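## Task

The gun's plunger rod is already pulled back. Put the cartridge into the sealant gun and slide it all the way forward so it sits in the front ring's cup, with its nozzle sticking out through the ring. The loaded gun must end up lying on the table, not leaning on any other object. Then declare that you are finished.

## Robot and tools

Robot: two FANUC CRX-5iA six-joint arms, left_arm and right_arm, each carrying a Robotiq 140 mm two-finger gripper with a wrist camera. The fingers can fold at a hinge: a part held near the fingertips (outer quarter of each 66 mm pad) is squeezed as commanded, but one held nearer the palm may be pulled in, held loosely or crushed. Fingertips pushed tip-first onto a surface fold easily unless fully closed.

Frames: all hand positions (metres) and quaternions (wxyz) are in the scene frame: origin on the table top midway between the nominal bases, +z up, +x out over the table, left_arm on +y. Real bases: left_arm at (-0.050, +0.416, +0.020), right_arm at (-0.063, -0.468, +0.020). Printed poses can be a few cm off. end_effector_position is the centre of the closed pads; the gripper's fingers point along its +z and close along its y.

The row (used by execute_actions and move): always 20 numbers in [-1, 1]. First left_arm's 10, then right_arm's 10. Each block: six joint offsets in the order waist, shoulder, elbow, forearm roll, wrist pitch, wrist roll, then gripper position, force_limit, speed, activate. Joint numbers are scaled offsets, not poses: 1.0 equals 2.204 rad for waist and shoulder, 2.644 rad for elbow, 3.305 rad for the three wrist joints. They count from the Joint targets in the latest result (as they stood when the action or call began), not from the previous row, so sending the same offset twice moves twice. Stated joint ranges (rad): waist ±3.491, shoulder ±3.140, elbow -1.187 to 4.328, forearm roll ±3.316, wrist pitch ±3.140, wrist roll ±3.927; asking more than 0.010 rad beyond one gets the action refused. Gripper numbers are absolute: position +1 fully open (140 mm), about -0.8 pads touch, -1 closes until blocked. force_limit -1..+1 sets squeeze (roughly 14 N to 58 N on a small part at slow close); speed -1..+1 sets finger speed (about 30 to 250 mm/s); both start at +1, and faster closing grips harder. activate stays 0; send 1 once only if fault shows 7 or 13 or a result asks, with nothing touching the outside of the fingers (it cycles the fingers and releases any part). To leave a gripper alone, resend its last position, force_limit and speed.

Tools:
- execute_actions(actions, cameras): actions is a list of actions; each action is a table of up to 15 rows, one per 1/30 s step; a short table repeats its last row to step 15. Empty list returns state and all images.
- move(target, speed, blend, stop_force, zero, blocking, cameras): target is one row or a list of up to 15 rows, every row's offsets counted from the same current Joint targets. All joints move together along a joint-space path. speed is rad/s of the joint with farthest to go (0.004 to 3.92, default 0.5). blend (rad) rounds corners in a list. stop_force (12 to 80 N, both arms) ends an arm's path when it feels that much push, judged from joint torques; use it with low speed for touching, and omit it when moving away from a contact. With stop_force every row must share the same finger numbers. zero resets the force baseline (default true). blocking=false returns early while the move runs (not with stop_force). The result adds a move: line such as done, off_target, moving, held or fault.
- wait(seconds, cameras): lets time pass without new commands.
- stop(cameras): brakes a running move.
- zoom_image(camera, region): closer view of [x0, y0, x1, y1] pixels, at most 504 each way, of the latest image from cam_high, cam_low, cam_left_wrist or cam_right_wrist.
- read_manual(section): licence text only.
- finished_scene(scene): ends the current scene, 1 or 2; call it once the goal holds without the robot.

Cameras: cam_high and cam_low (504x504) are fixed; cam_left_wrist and cam_right_wrist (672x504) ride on the hands. Calibrations are given but may be off by a couple of degrees or millimetres.

Results: Joint positions, Joint velocities and Joint targets per arm in joint order (rad, rad/s); Joint targets are the base for your next offsets. Tool commands show current gripper commands. object_status: 0 moving, 1 blocked while opening, 2 blocked while closing (a grip), 3 reached target or pads met. position_measured is in counts: 3 open, ~75 is 100 mm, 139 is 60 mm, 200 is 20 mm, 230 pads meet. Flange force is the estimated outside force on the gripper along its own axes, including held weight; it is noisy. Lines such as joint sent to its limit, joint command not followed (the clearance check between arms), MOTOR HOT, and fault notices also appear.

Avoid: arm stops come from contact torque at a joint's limit (wrist joints only about 28 to 32 N m) or 150 N of outside force, and last 10 s; overheating brakes an arm for 30 s or more. Do not press targets past a firm contact, slam, or drive the arms into each other or into the camera stand behind them. Do not drop parts, release moving parts, or let anything fall off the table. Loose objects may get nudged now and then. Keep heavy parts held near their middle and avoid twisting against stiff resistance.

Each tool is called after "Call:" as name([rows], argument=value, ...), one row to a line, values as JSON.

## Session

Call:
execute_actions(actions=[])

Scene clock: 0.00 s.
left_arm: end_effector_position=(+0.7958, +0.0877, +0.1210) position_measured=3 object_status=3 fault=0 end_effector_quat_wxyz=(+0.022, +0.644, -0.605, +0.468) | right_arm: end_effector_position=(+0.6764, -0.0720, +0.1972) position_measured=3 object_status=3 fault=0 end_effector_quat_wxyz=(-0.088, +0.952, -0.241, +0.166)
Joint positions: left_arm=[-0.199 0.663 -0.107 1.736 -0.484 -1.253] | right_arm=[0.662 0.719 0.7 0.182 -1.217 0.322]
Joint velocities: within noise
Flange force (N): no reading
Joint targets: left_arm=[-0.199 0.663 -0.107 1.736 -0.484 -1.253] | right_arm=[0.662 0.719 0.700 0.182 -1.217 0.322]
Tool commands: left_gripper/position=+1.0 left_gripper/force_limit=+1.0 left_gripper/speed=+1.0 left_gripper/activate=+0.0 right_gripper/position=+1.0 right_gripper/force_limit=+1.0 right_gripper/speed=+1.0 right_gripper/activate=+0.0

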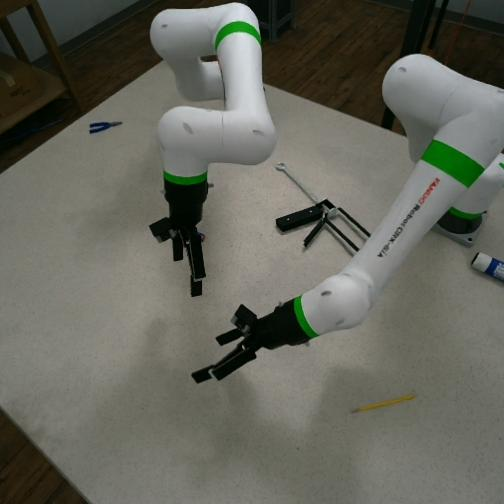

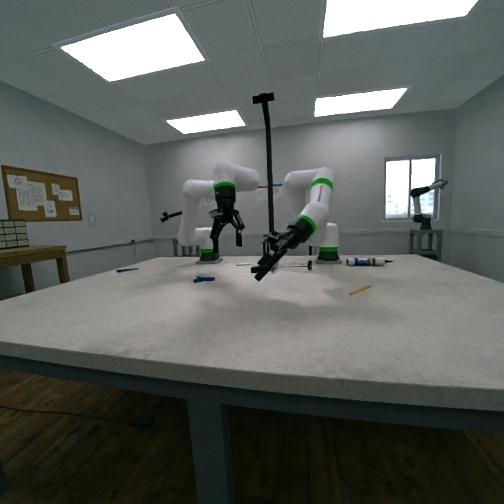

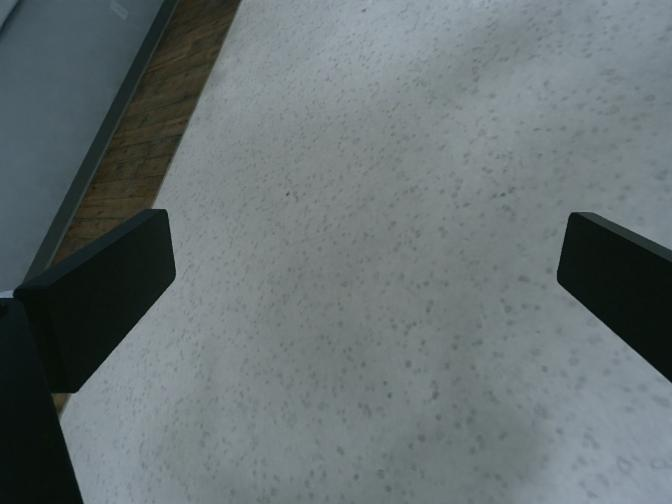

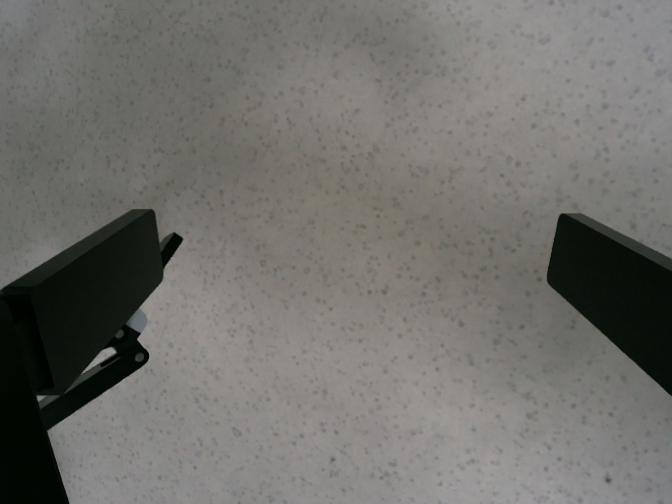

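Call:
zoom_image(camera="cam_high", region=[260, 140, 400, 280])

Call:
zoom_image(camera="cam_high", region=[420, 200, 504, 300])

Call:
zoom_image(camera="cam_low", region=[220, 220, 420, 310])

Scaled by 3.600 from the camera's image (finer frame: 720x720).

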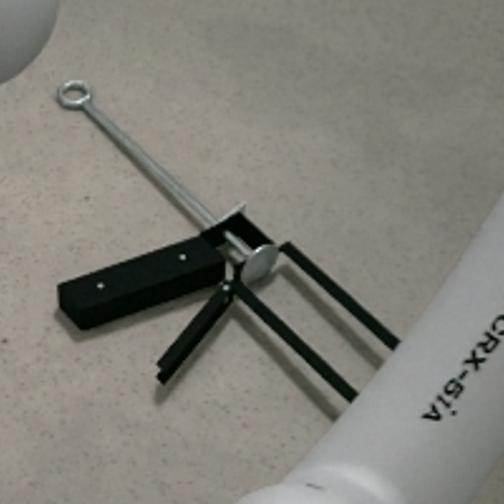

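Scaled by 5.040 from the camera's image (finer frame: 720x720).

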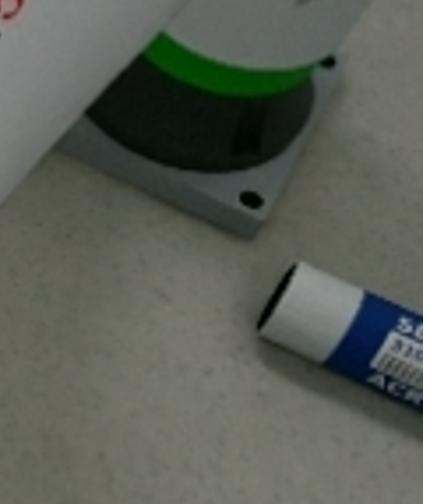

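Scaled by 2.520 from the camera's image (finer frame: 720x720).

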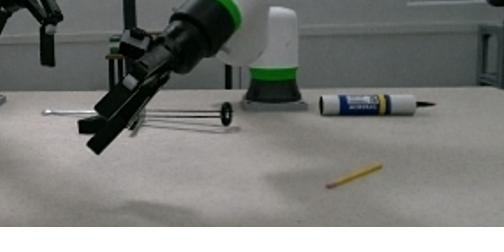

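Call:
move(target=[0.707,-0.519,-0.109,-0.525,-0.354,-0.0324,1,0,0,0,0,0,0,0,0,0,1,0,0,0], speed=1.5, cameras=["cam_high","cam_left_wrist","cam_low"])

Call:
zoom_image(camera="cam_high", region=[260, 140, 400, 280])

Call:
zoom_image(camera="cam_low", region=[220, 220, 420, 310])

Scene clock: 71.90 s.
left_arm: end_effector_position=(+0.1311, +0.6203, +0.2487) position_measured=3 object_status=3 fault=0 end_effector_quat_wxyz=(-0.001, +0.702, -0.712, +0.000) | right_arm: end_effector_position=(+0.6764, -0.0720, +0.1972) position_measured=3 object_status=3 fault=0 end_effector_quat_wxyz=(-0.088, +0.952, -0.241, +0.166)
Joint positions: left_arm=[1.359 -0.481 -0.396 0.001 -1.655 -1.36] | right_arm=[0.662 0.719 0.7 0.182 -1.217 0.322]
Flange force (N): left_arm=[-3.3 2.3 -4.2] | right_arm=[11.2 -15.3 3.5]
Joint targets: left_arm=[1.359 -0.481 -0.396 0.001 -1.655 -1.360] | right_arm=[0.662 0.719 0.700 0.182 -1.217 0.322]
move: done
cam_left_wrist: T_world_to_cam=[[-0.99987, 0.01525, -0.0053, 0.13163], [0.01226, 0.93082, 0.36528, -0.67138], [0.01051, 0.36517, -0.93088, 0.14647]] pos_world=[0.1383, 0.56944, 0.38229]
Images, in order (width x height): cam_high 504x504, cam_low 504x504, cam_left_wrist 672x504.

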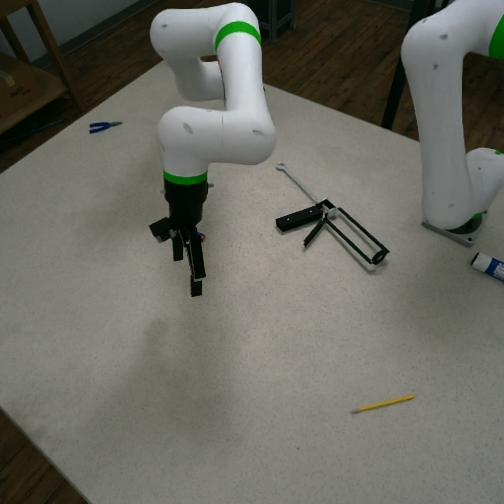

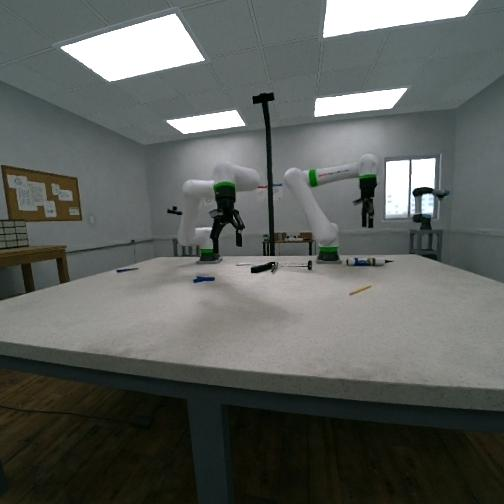

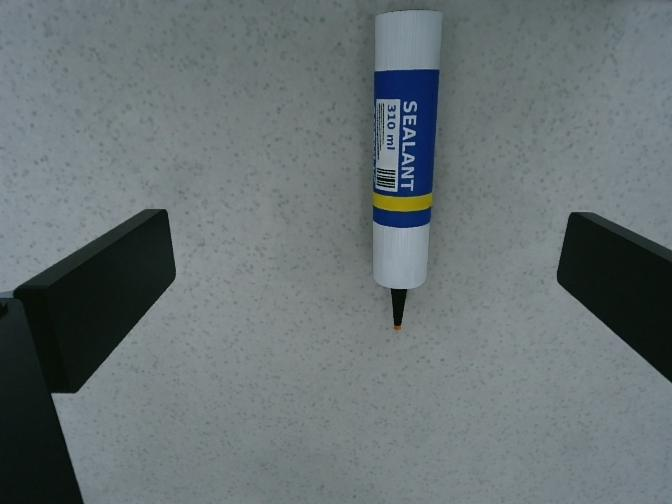

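Scaled by 3.600 from the camera's image (finer frame: 720x720).

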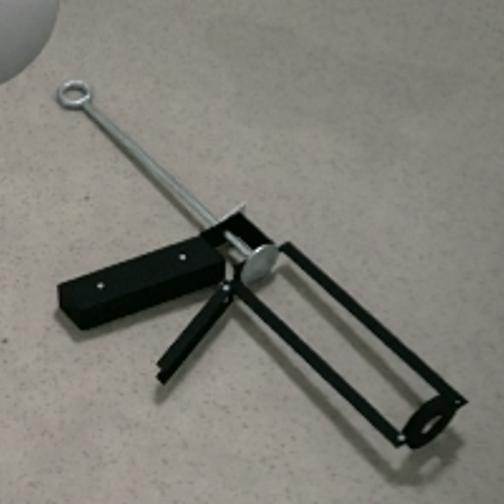

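Scaled by 2.520 from the camera's image (finer frame: 720x720).

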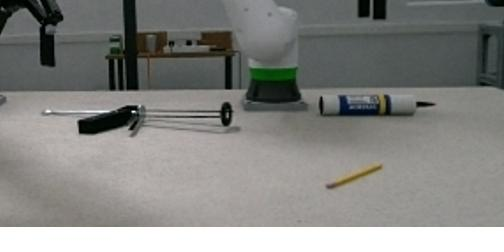

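Call:
move(target=[0,0,0,0,0,0,1,0,0,0,0.299,-0.117,-0.0159,-0.0551,-0.1667,-0.514,1,0,0,0], speed=1.2, cameras=["cam_right_wrist"])

Call:
zoom_image(camera="cam_right_wrist", region=[120, 0, 600, 504])

Scene clock: 100.73 s.
left_arm: end_effector_position=(+0.1311, +0.6203, +0.2488) position_measured=3 object_status=3 fault=0 end_effector_quat_wxyz=(-0.001, +0.702, -0.712, +0.000) | right_arm: end_effector_position=(+0.3572, +0.0904, +0.2605) position_measured=3 object_status=3 fault=0 end_effector_quat_wxyz=(-0.063, +0.821, -0.567, +0.021)
Joint positions: left_arm=[1.359 -0.481 -0.396 0.001 -1.655 -1.36] | right_arm=[1.089 0.552 0.673 0.064 -1.575 -0.78]
Flange force (N): left_arm=[-2.0 0.9 -4.0] | right_arm=[-7.9 -14.4 -2.7]
Joint targets: left_arm=[1.359 -0.481 -0.396 0.001 -1.655 -1.360] | right_arm=[1.089 0.552 0.673 0.064 -1.575 -0.780]
move: held (right_arm; a check stopped the path); limits=held; right_arm: the wrist roll is farthest, 0.597 rad from its target
joint command not followed: on one or more control steps a check withheld the commanded joint targets of the right arm, and it was not sent them on those steps.
cause: the commanded joint targets, or the way to them, would bring a part of the robot too close to another arm (a part of this arm just beyond the forearm roll and a part of the left arm just beyond the shoulder, 42 mm apart when this arm was first held).
cam_right_wrist: T_world_to_cam=[[-0.93001, -0.34818, -0.1177, 0.40173], [-0.36549, 0.84232, 0.39614, -0.05219], [-0.03879, 0.41143, -0.91061, 0.35781]] pos_world=[0.36842, 0.03662, 0.39378]

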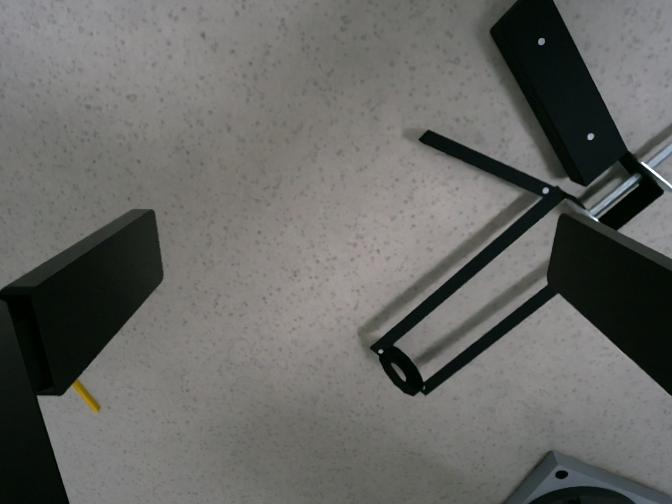

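Scaled by 1.000.

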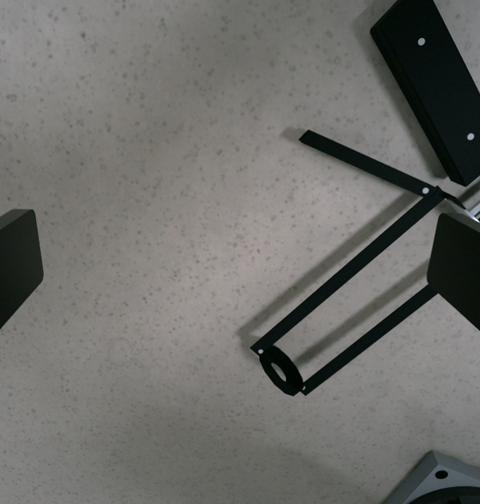

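Call:
move(target=[0.0921,-0.0712,-0.1426,0,0.0663,-0.0517,1,0,0,0,-0.358,0,0,0,0,0,1,0,0,0], speed=1, cameras=["cam_left_wrist","cam_high"])

Call:
zoom_image(camera="cam_high", region=[270, 150, 400, 280])

Scene clock: 173.77 s.
left_arm: end_effector_position=(+0.0850, +0.5954, +0.1202) position_measured=3 object_status=3 fault=0 end_effector_quat_wxyz=(-0.001, +0.713, -0.701, +0.000) | right_arm: end_effector_position=(+0.6297, -0.3728, +0.2605) position_measured=3 object_status=3 fault=0 end_effector_quat_wxyz=(+0.050, -0.540, +0.839, -0.044)
Joint positions: left_arm=[1.562 -0.638 -0.773 0.001 -1.435 -1.531] | right_arm=[0.3 0.552 0.673 0.064 -1.575 -0.78]
Flange force (N): left_arm=[-0.6 2.8 -3.3] | right_arm=[-6.2 -14.8 -2.6]
Joint targets: left_arm=[1.562 -0.638 -0.773 0.001 -1.435 -1.531] | right_arm=[0.300 0.552 0.673 0.064 -1.575 -0.780]
move: done
cam_left_wrist: T_world_to_cam=[[-0.99984, -0.01712, -0.005, 0.10445], [-0.01777, 0.93098, 0.36463, -0.59813], [-0.00159, 0.36466, -0.93114, 0.03777]] pos_world=[0.09387, 0.54487, 0.25379]
Images, in order (width x height): cam_high 504x504, cam_left_wrist 672x504.

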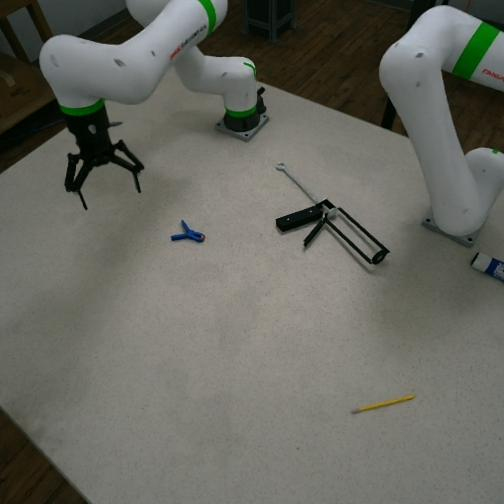

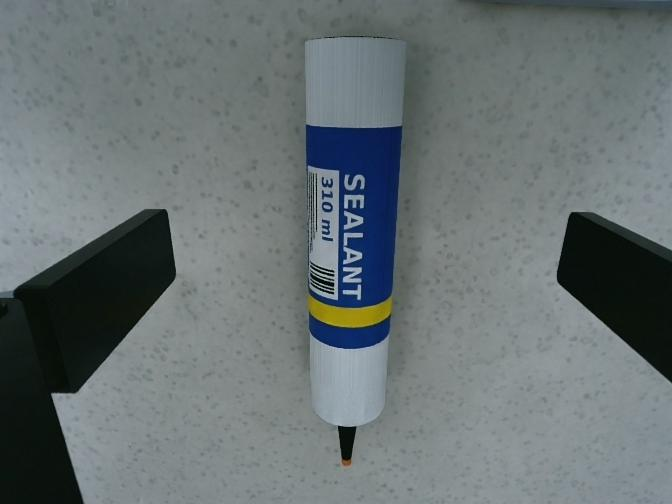

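Scaled by 3.877 from the camera's image (finer frame: 720x720).

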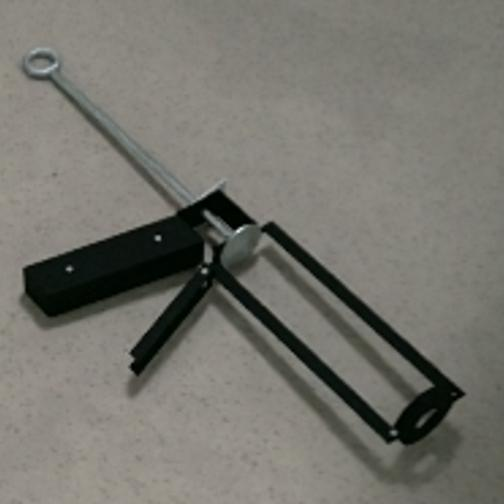

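Call:
move([
  [0,0.0272,-0.0537,0,0.0611,0,1,0,0,0,0,0,0,0,0,0,1,0,0,0],
  [0,0.0272,-0.0537,0,0.0611,0,-1,0,-1,0,0,0,0,0,0,0,1,0,0,0],
], speed=0.4)

Scene clock: 194.10 s.
left_arm: end_effector_position=(+0.0850, +0.5954, +0.0499) position_measured=159 object_status=0 fault=0 end_effector_quat_wxyz=(-0.001, +0.713, -0.701, +0.000) | right_arm: end_effector_position=(+0.6297, -0.3728, +0.2605) position_measured=3 object_status=3 fault=0 end_effector_quat_wxyz=(+0.050, -0.540, +0.839, -0.044)
Joint positions: left_arm=[1.562 -0.578 -0.915 0.001 -1.233 -1.531] | right_arm=[0.3 0.552 0.673 0.064 -1.575 -0.78]
Flange force (N): left_arm=[3.0 4.7 -19.4] | right_arm=[-7.7 -13.7 -2.7]
Joint targets: left_arm=[1.562 -0.578 -0.915 0.001 -1.234 -1.531] | right_arm=[0.300 0.552 0.673 0.064 -1.575 -0.780]
move: done

Call:
move([
  [0,-0.0272,0.0537,0,-0.0611,0,-1,0,-1,0,0,0,0,0,0,0,1,0,0,0],
  [-0.969,0.2132,0.2201,0,-0.0339,0.5576,-1,0,-1,0,0,0,0,0,0,0,1,0,0,0],
], speed=0.8, blend=[0.05,0], cameras=["cam_left_wrist","cam_high","cam_low"])

Call:
zoom_image(camera="cam_high", region=[270, 150, 400, 280])

Call:
zoom_image(camera="cam_low", region=[220, 220, 340, 300])

Scene clock: 216.33 s.
left_arm: end_effector_position=(+0.1906, +0.0999, +0.1605) position_measured=159 object_status=2 fault=0 end_effector_quat_wxyz=(+0.000, -0.604, +0.797, -0.001) | right_arm: end_effector_position=(+0.6297, -0.3728, +0.2605) position_measured=3 object_status=3 fault=0 end_effector_quat_wxyz=(+0.050, -0.540, +0.839, -0.044)
Joint positions: left_arm=[-0.573 -0.108 -0.333 0.001 -1.346 0.312] | right_arm=[0.3 0.552 0.673 0.064 -1.575 -0.78]
Flange force (N): left_arm=[-0.9 -4.9 2.6] | right_arm=[-6.6 -13.3 -2.5]
Joint targets: left_arm=[-0.574 -0.108 -0.333 0.001 -1.346 0.313] | right_arm=[0.300 0.552 0.673 0.064 -1.575 -0.780]
move: done
cam_left_wrist: T_world_to_cam=[[-0.96243, 0.2715, -0.00455, 0.16569], [0.2514, 0.89725, 0.36295, -0.19722], [0.10262, 0.34817, -0.9318, 0.23809]] pos_world=[0.18461, 0.04908, 0.29419]
Images, in order (width x height): cam_high 504x504, cam_low 504x504, cam_left_wrist 672x504.

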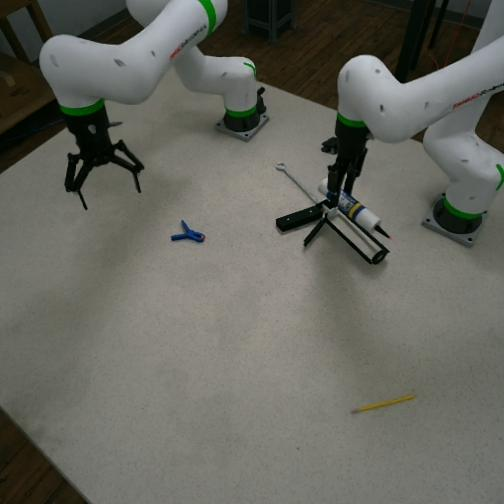

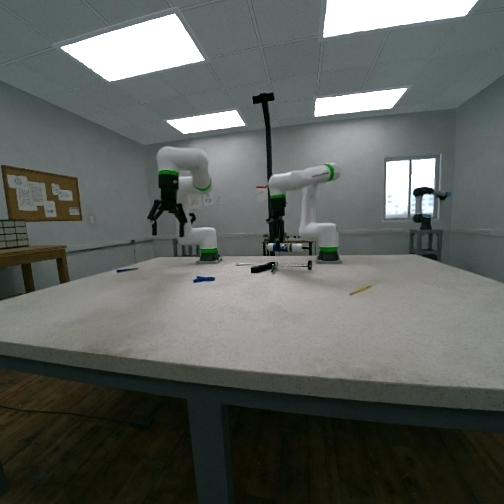

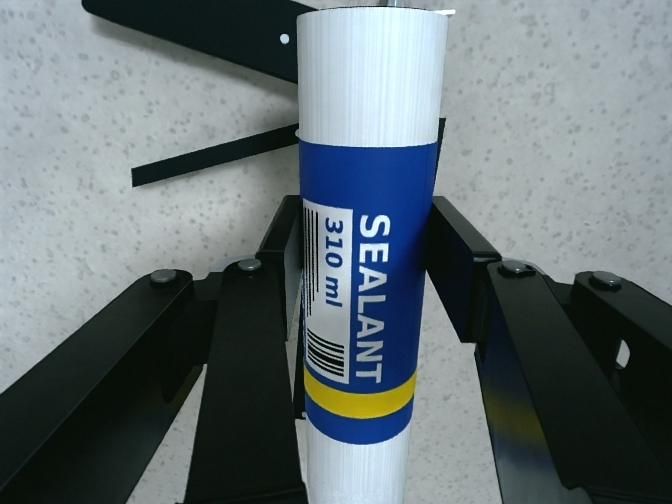

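Scaled by 3.877 from the camera's image (finer frame: 720x720).

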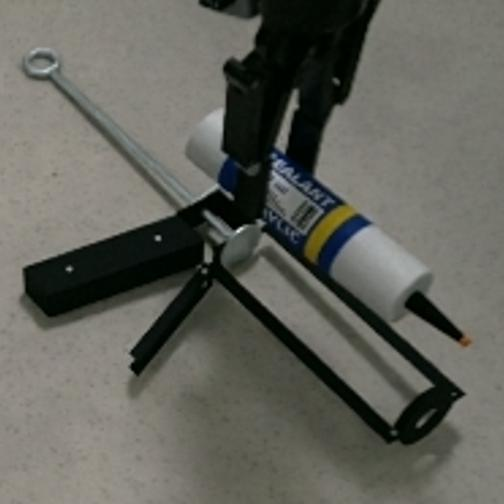

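Scaled by 4.200 from the camera's image (finer frame: 720x720).

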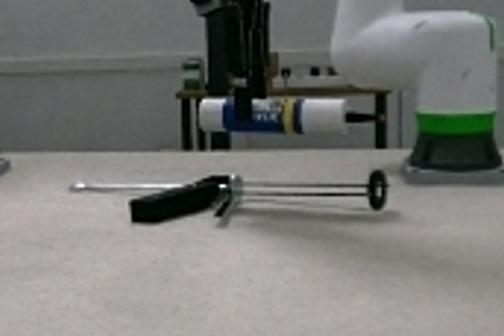

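Call:
move(target=[0,0,0,0,0,0,-1,0,-1,0,0.1611,-0.1125,-0.1747,0.9312,0.9237,-0.6657,1,0,0,0], speed=1.3, cameras=["cam_right_wrist","cam_high"])

Scene clock: 284.47 s.
left_arm: end_effector_position=(+0.1906, +0.0999, +0.1605) position_measured=159 object_status=2 fault=0 end_effector_quat_wxyz=(+0.000, -0.604, +0.797, -0.001) | right_arm: end_effector_position=(+0.2689, -0.0104, +0.1994) position_measured=3 object_status=3 fault=0 end_effector_quat_wxyz=(+0.001, +0.940, -0.342, +0.000)
Joint positions: left_arm=[-0.574 -0.108 -0.333 0.001 -1.346 0.313] | right_arm=[0.655 0.304 0.211 3.142 1.479 -2.98]
Flange force (N): left_arm=[1.8 -4.3 2.5] | right_arm=[1.3 -8.6 -0.5]
Joint targets: left_arm=[-0.574 -0.108 -0.333 0.001 -1.346 0.313] | right_arm=[0.655 0.304 0.211 3.142 1.479 -2.980]
move: done
cam_right_wrist: T_world_to_cam=[[-0.64369, -0.76521, 0.01103, 0.17029], [-0.71003, 0.60253, 0.36445, 0.12114], [-0.28552, 0.22676, -0.93116, 0.40871]] pos_world=[0.31232, -0.03536, 0.33454]
Images, in order (width x height): cam_high 504x504, cam_right_wrist 672x504.

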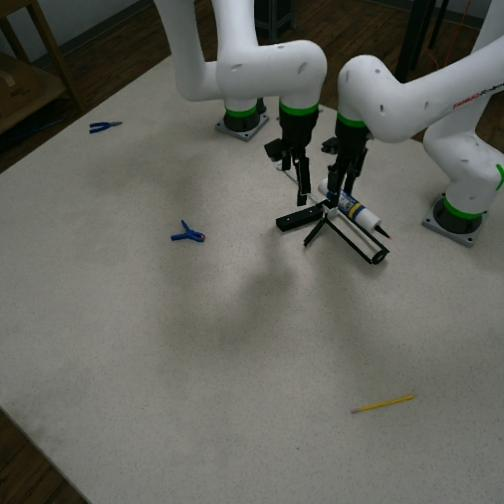

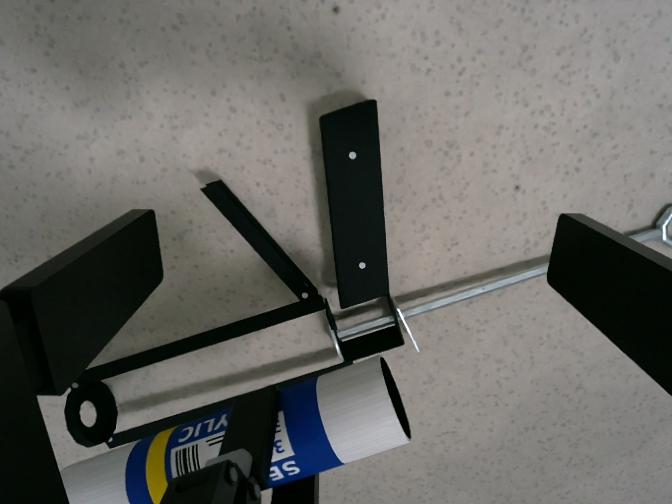

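Call:
move(target=[0.1173,-0.054,-0.1282,0.0874,0.0623,-0.1303,-1,0,-1,0,0,0,0,0,0,0,1,0,0,0], speed=0.4, cameras=["cam_right_wrist","cam_high","cam_low","cam_left_wrist"])

Call:
zoom_image(camera="cam_high", region=[300, 180, 400, 280])

Call:
zoom_image(camera="cam_low", region=[230, 225, 330, 290])

Scene clock: 377.00 s.
left_arm: end_effector_position=(+0.1764, +0.1097, +0.1088) position_measured=159 object_status=2 fault=0 end_effector_quat_wxyz=(-0.106, -0.579, +0.805, -0.077) | right_arm: end_effector_position=(+0.2689, -0.0105, +0.1994) position_measured=3 object_status=3 fault=0 end_effector_quat_wxyz=(+0.001, +0.940, -0.342, +0.000)
Joint positions: left_arm=[-0.315 -0.227 -0.672 0.29 -1.14 -0.118] | right_arm=[0.655 0.304 0.211 3.142 1.479 -2.98]
Flange force (N): left_arm=[0.1 -2.5 -1.1] | right_arm=[1.0 -8.9 -0.5]
Joint targets: left_arm=[-0.315 -0.227 -0.672 0.290 -1.140 -0.118] | right_arm=[0.655 0.304 0.211 3.142 1.479 -2.980]
move: done
cam_left_wrist: T_world_to_cam=[[-0.94841, 0.31701, -0.00558, 0.14187], [0.31452, 0.94289, 0.10974, -0.17239], [0.04005, 0.10232, -0.99394, 0.23272]] pos_world=[0.17945, 0.09375, 0.25102]
cam_right_wrist: T_world_to_cam=[[-0.64375, -0.76516, 0.01106, 0.1703], [-0.70999, 0.60259, 0.36441, 0.12114], [-0.2855, 0.22674, -0.93117, 0.4087]] pos_world=[0.31232, -0.03536, 0.33454]

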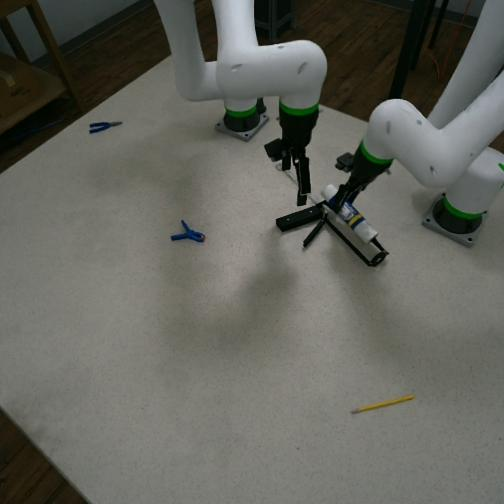

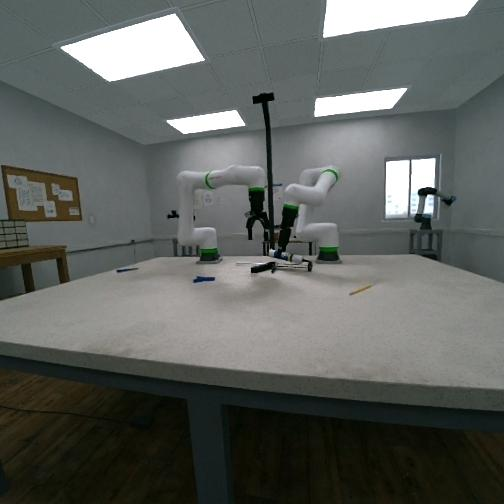

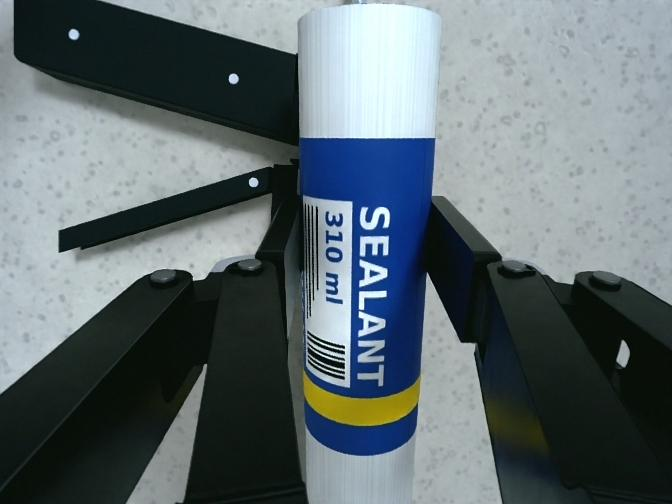

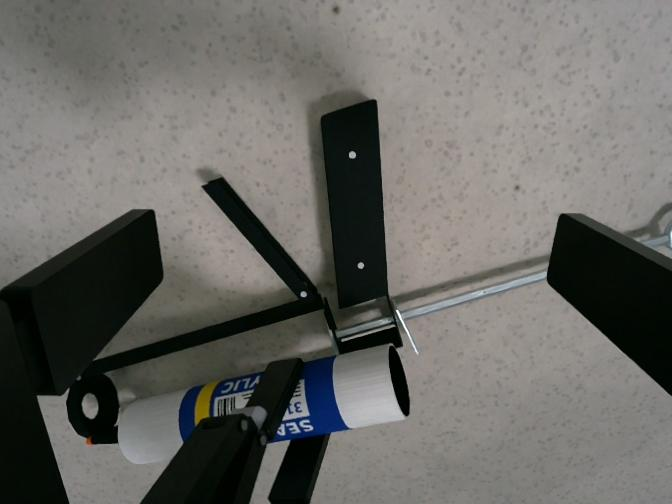

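Scaled by 5.040 from the camera's image (finer frame: 720x720).

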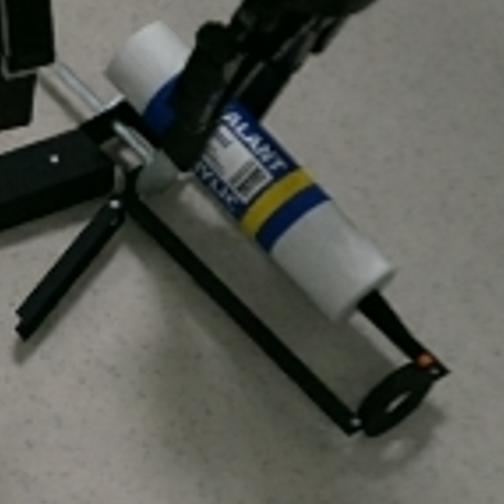

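Scaled by 5.040 from the camera's image (finer frame: 720x720).

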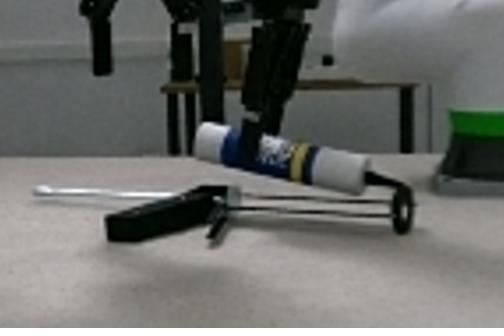

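Call:
zoom_image(camera="cam_right_wrist", region=[40, 260, 440, 504])

Scaled by 1.260 from the camera's image (finer frame: 960x720).

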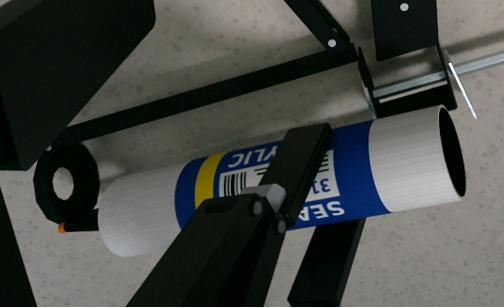

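Call:
move([
  [0.0168,-0.0118,0.0026,0.0248,-0.0236,-0.0372,-1,0,-1,0,0,0,0,0,0,0,1,0,0,0],
  [0.0169,0.0073,-0.0149,0.0286,0.001,-0.0478,-1,0,-1,0,0,0,0,0,0,0,1,0,0,0],
], speed=0.15, cameras=["cam_right_wrist","cam_high","cam_low","cam_left_wrist"])

Call:
zoom_image(camera="cam_high", region=[300, 180, 400, 280])

Call:
zoom_image(camera="cam_low", region=[230, 225, 330, 290])

Call:
zoom_image(camera="cam_right_wrist", region=[40, 260, 440, 504])

Scene clock: 474.83 s.
left_arm: end_effector_position=(+0.1709, +0.0977, +0.1075) position_measured=159 object_status=2 fault=0 end_effector_quat_wxyz=(-0.144, -0.547, +0.819, -0.097) | right_arm: end_effector_position=(+0.2689, -0.0105, +0.1994) position_measured=3 object_status=3 fault=0 end_effector_quat_wxyz=(+0.001, +0.940, -0.342, +0.000)
Joint positions: left_arm=[-0.278 -0.211 -0.711 0.384 -1.136 -0.276] | right_arm=[0.655 0.304 0.211 3.142 1.479 -2.98]
Flange force (N): left_arm=[-1.7 -3.6 2.2] | right_arm=[1.1 -8.0 -0.1]
Joint targets: left_arm=[-0.278 -0.211 -0.711 0.384 -1.136 -0.276] | right_arm=[0.655 0.304 0.211 3.142 1.479 -2.980]
move: done
cam_left_wrist: T_world_to_cam=[[-0.92426, 0.38173, -0.0048, 0.12992], [0.38152, 0.92405, 0.02378, -0.15948], [0.01352, 0.02015, -0.99971, 0.24598]] pos_world=[0.1776, 0.09282, 0.25032]
cam_right_wrist: T_world_to_cam=[[-0.64375, -0.76516, 0.01106, 0.1703], [-0.70999, 0.60259, 0.36441, 0.12114], [-0.2855, 0.22674, -0.93117, 0.4087]] pos_world=[0.31232, -0.03536, 0.33454]

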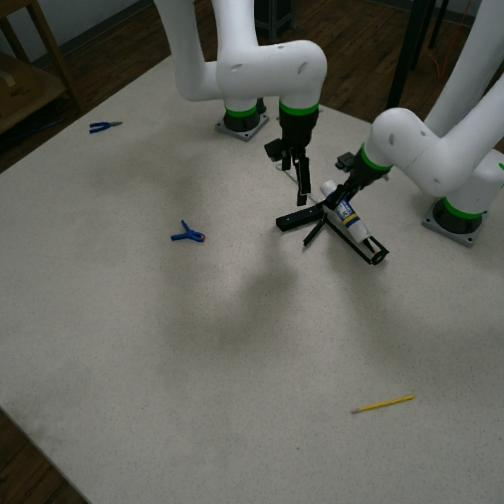

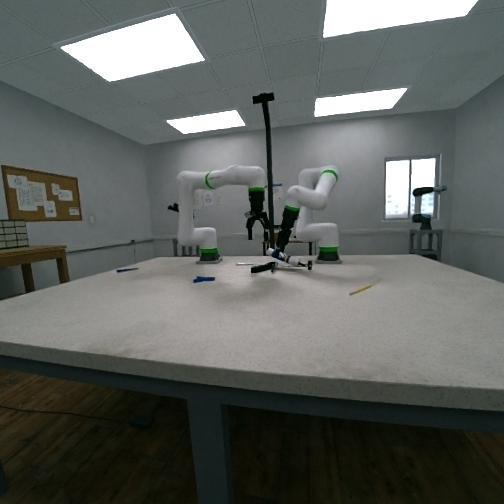

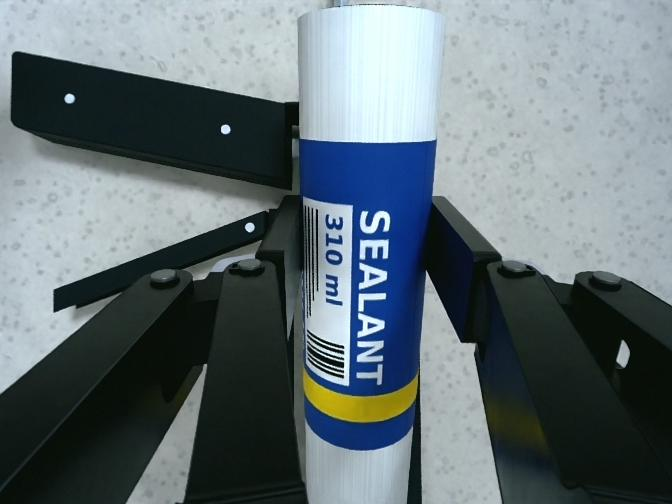

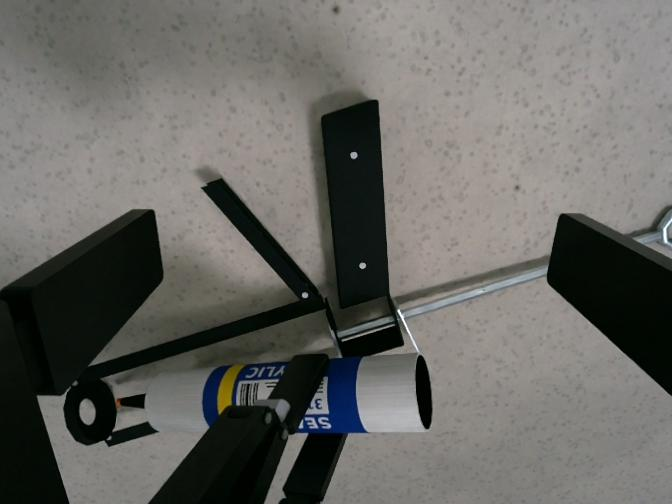

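Scaled by 5.040 from the camera's image (finer frame: 720x720).

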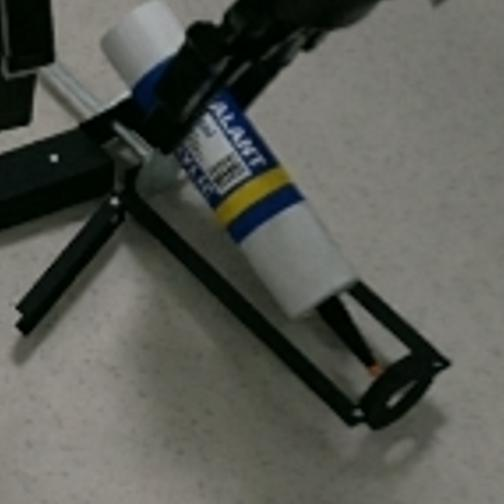

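Scaled by 5.040 from the camera's image (finer frame: 720x720).

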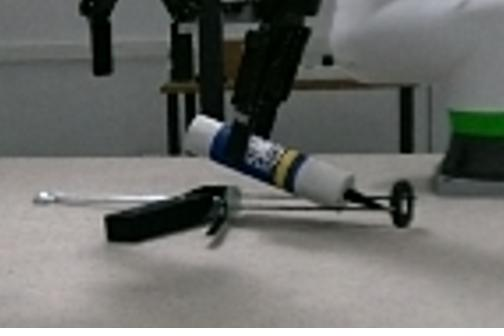

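Scaled by 1.260 from the camera's image (finer frame: 960x720).

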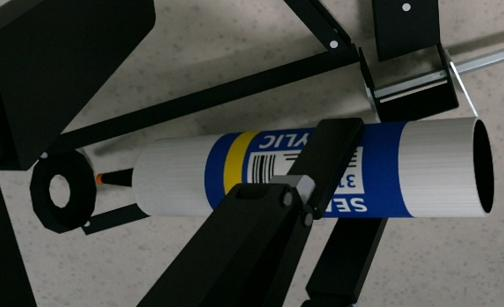

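Call:
move(target=[-0.0392,0.0114,0.0298,-0.0291,-0.0022,0.0418,-1,0,-1,0,0,0,0,0,0,0,1,0,0,0], speed=0.15)

Call:
move(target=[0.0505,-0.0093,-0.0146,-0.0012,-0.0031,-0.0331,-1,0,-1,0,0,0,0,0,0,0,1,0,0,0], speed=0.06, stop_force=20, cameras=["cam_right_wrist","cam_high","cam_low"])

Call:
zoom_image(camera="cam_high", region=[300, 180, 400, 280])

Call:
zoom_image(camera="cam_low", region=[230, 225, 330, 290])

Call:
zoom_image(camera="cam_right_wrist", region=[40, 260, 440, 504])

Scene clock: 542.17 s.
left_arm: end_effector_position=(+0.1743, +0.0941, +0.1113) position_measured=159 object_status=2 fault=0 end_effector_quat_wxyz=(-0.108, -0.550, +0.825, -0.073) | right_arm: end_effector_position=(+0.2689, -0.0105, +0.1994) position_measured=3 object_status=3 fault=0 end_effector_quat_wxyz=(+0.001, +0.940, -0.342, +0.000)
Joint positions: left_arm=[-0.364 -0.186 -0.632 0.288 -1.144 -0.138] | right_arm=[0.655 0.304 0.211 3.142 1.479 -2.98]
Flange force (N): left_arm=[-0.8 -4.1 2.3] | right_arm=[1.1 -8.0 -0.3]
Joint targets: left_arm=[-0.364 -0.186 -0.632 0.288 -1.144 -0.138] | right_arm=[0.655 0.304 0.211 3.142 1.479 -2.980]
move: done

Scene clock: 544.77 s.
left_arm: end_effector_position=(+0.1883, +0.1272, +0.1019) position_measured=159 object_status=2 fault=0 end_effector_quat_wxyz=(-0.108, -0.551, +0.824, -0.073) | right_arm: end_effector_position=(+0.2689, -0.0105, +0.1994) position_measured=3 object_status=3 fault=0 end_effector_quat_wxyz=(+0.001, +0.940, -0.342, +0.000)
Joint positions: left_arm=[-0.253 -0.207 -0.671 0.284 -1.154 -0.247] | right_arm=[0.655 0.304 0.211 3.142 1.479 -2.98]
Flange force (N): left_arm=[-1.6 -3.4 3.0] | right_arm=[1.1 -8.4 -0.5]
Joint targets: left_arm=[-0.253 -0.207 -0.671 0.284 -1.154 -0.247] | right_arm=[0.655 0.304 0.211 3.142 1.479 -2.980]
move: done
cam_right_wrist: T_world_to_cam=[[-0.64375, -0.76516, 0.01106, 0.1703], [-0.70999, 0.60259, 0.36441, 0.12114], [-0.2855, 0.22674, -0.93117, 0.4087]] pos_world=[0.31232, -0.03536, 0.33454]
Images, in order (width x height): cam_high 504x504, cam_low 504x504, cam_right_wrist 672x504.

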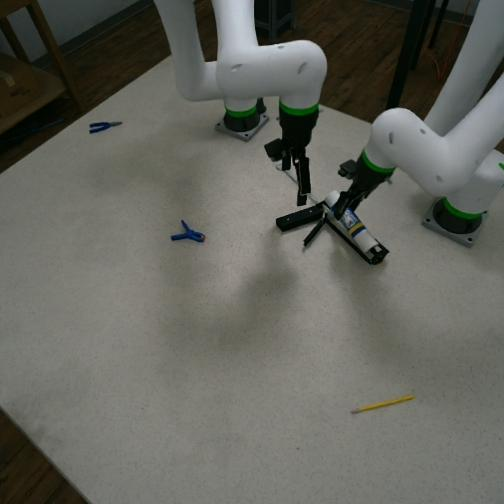

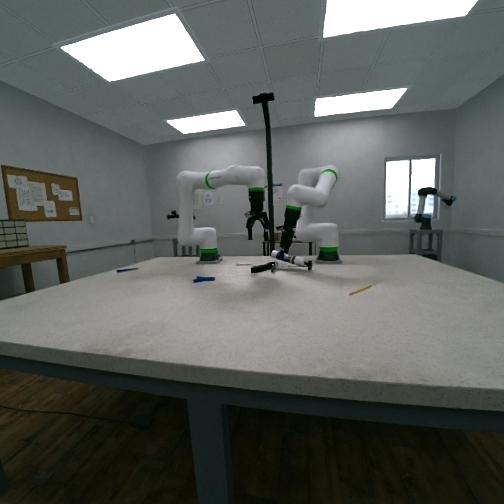

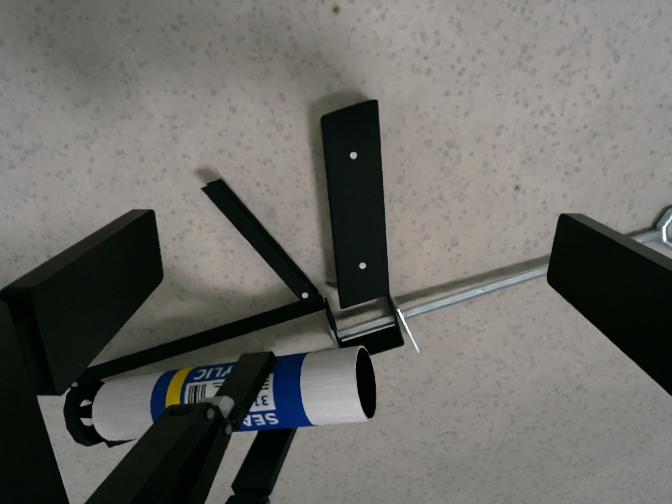

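Scaled by 5.040 from the camera's image (finer frame: 720x720).

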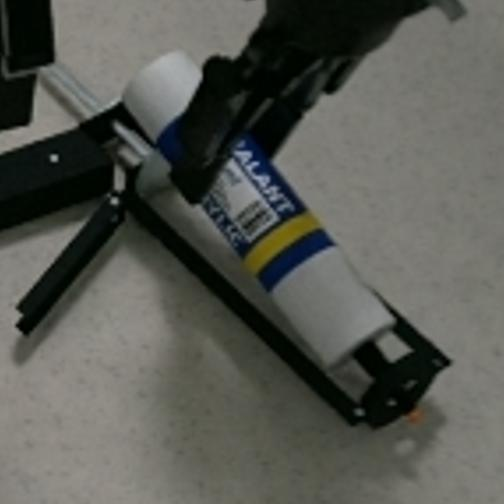

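Scaled by 5.040 from the camera's image (finer frame: 720x720).

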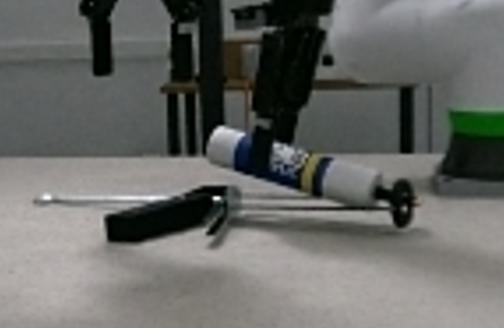

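Scaled by 1.260 from the camera's image (finer frame: 960x720).

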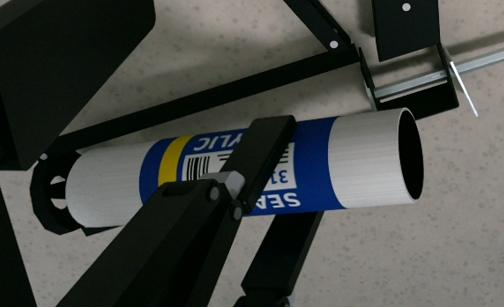

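Call:
move(target=[0.0003,0.0082,-0.0014,-0.0163,0.01,0.0051,-1,0,-1,0,0,0,0,0,0,0,1,0,0,0], speed=0.04, stop_force=20)

Call:
move(target=[-0.052,0.0212,0.0173,-0.0337,0.0104,0.0494,-1,0,-1,0,0,0,0,0,0,0,1,0,0,0], speed=0.08, stop_force=25, cameras=["cam_right_wrist","cam_high","cam_low"])

Call:
zoom_image(camera="cam_high", region=[300, 180, 400, 280])

Call:
zoom_image(camera="cam_low", region=[230, 225, 330, 290])

Call:
zoom_image(camera="cam_right_wrist", region=[40, 260, 440, 504])

Scene clock: 591.80 s.
left_arm: end_effector_position=(+0.1954, +0.1424, +0.0843) position_measured=159 object_status=2 fault=0 end_effector_quat_wxyz=(-0.086, -0.553, +0.827, -0.058) | right_arm: end_effector_position=(+0.2689, -0.0105, +0.1994) position_measured=3 object_status=3 fault=0 end_effector_quat_wxyz=(+0.001, +0.940, -0.342, +0.000)
Joint positions: left_arm=[-0.252 -0.188 -0.675 0.23 -1.121 -0.231] | right_arm=[0.655 0.304 0.211 3.142 1.479 -2.98]
Flange force (N): left_arm=[-1.1 -3.4 3.0] | right_arm=[1.4 -8.5 -0.4]
Joint targets: left_arm=[-0.252 -0.188 -0.675 0.230 -1.121 -0.231] | right_arm=[0.655 0.304 0.211 3.142 1.479 -2.980]
move: done

Scene clock: 593.20 s.
left_arm: end_effector_position=(+0.1945, +0.1415, +0.0782) position_measured=159 object_status=2 fault=0 end_effector_quat_wxyz=(-0.071, -0.554, +0.828, -0.046) | right_arm: end_effector_position=(+0.2689, -0.0105, +0.1994) position_measured=3 object_status=3 fault=0 end_effector_quat_wxyz=(+0.001, +0.940, -0.342, +0.000)
Joint positions: left_arm=[-0.296 -0.171 -0.657 0.188 -1.108 -0.169] | right_arm=[0.655 0.304 0.211 3.142 1.479 -2.98]
Flange force (N): left_arm=[-1.8 2.3 -30.0] | right_arm=[0.9 -8.1 -0.3]
Joint targets: left_arm=[-0.296 -0.171 -0.657 0.188 -1.108 -0.169] | right_arm=[0.655 0.304 0.211 3.142 1.479 -2.980]
move: contact (left_arm); left_arm: the wrist roll is farthest, 0.101 rad from its target
cam_right_wrist: T_world_to_cam=[[-0.64375, -0.76516, 0.01106, 0.1703], [-0.70999, 0.60259, 0.36441, 0.12114], [-0.2855, 0.22674, -0.93117, 0.4087]] pos_world=[0.31232, -0.03536, 0.33454]
Images, in order (width x height): cam_high 504x504, cam_low 504x504, cam_right_wrist 672x504.

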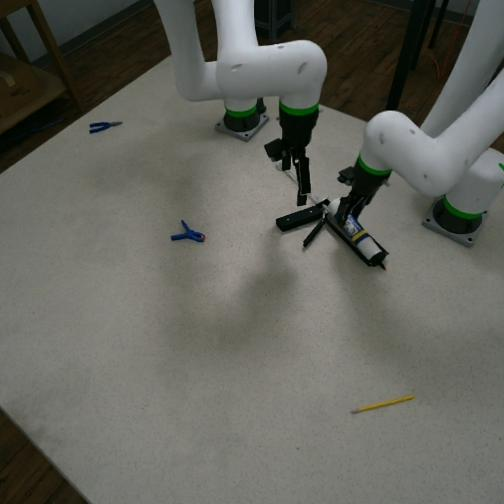

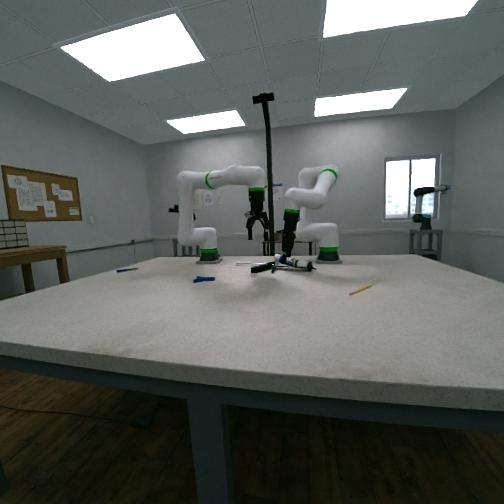

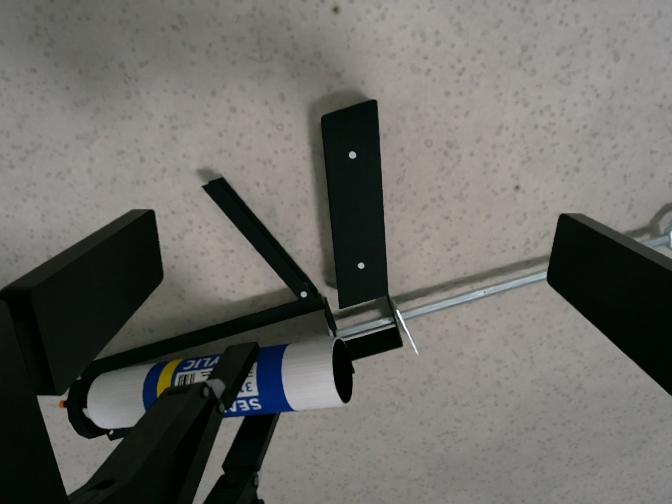

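Scaled by 5.040 from the camera's image (finer frame: 720x720).

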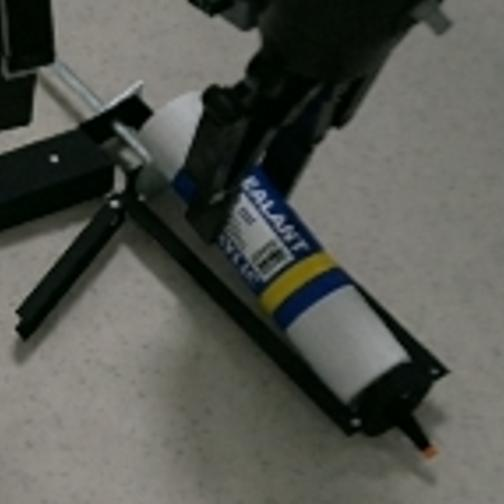

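Scaled by 5.040 from the camera's image (finer frame: 720x720).

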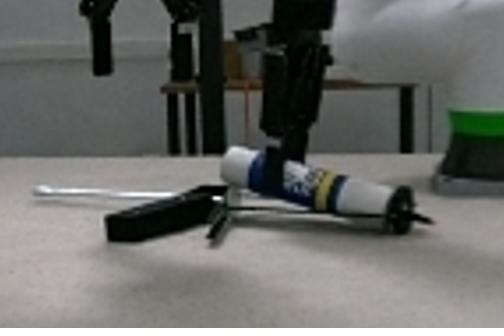

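Scaled by 1.260 from the camera's image (finer frame: 960x720).

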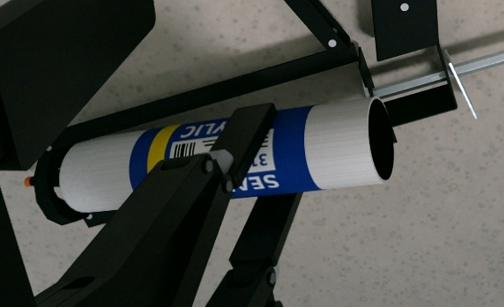

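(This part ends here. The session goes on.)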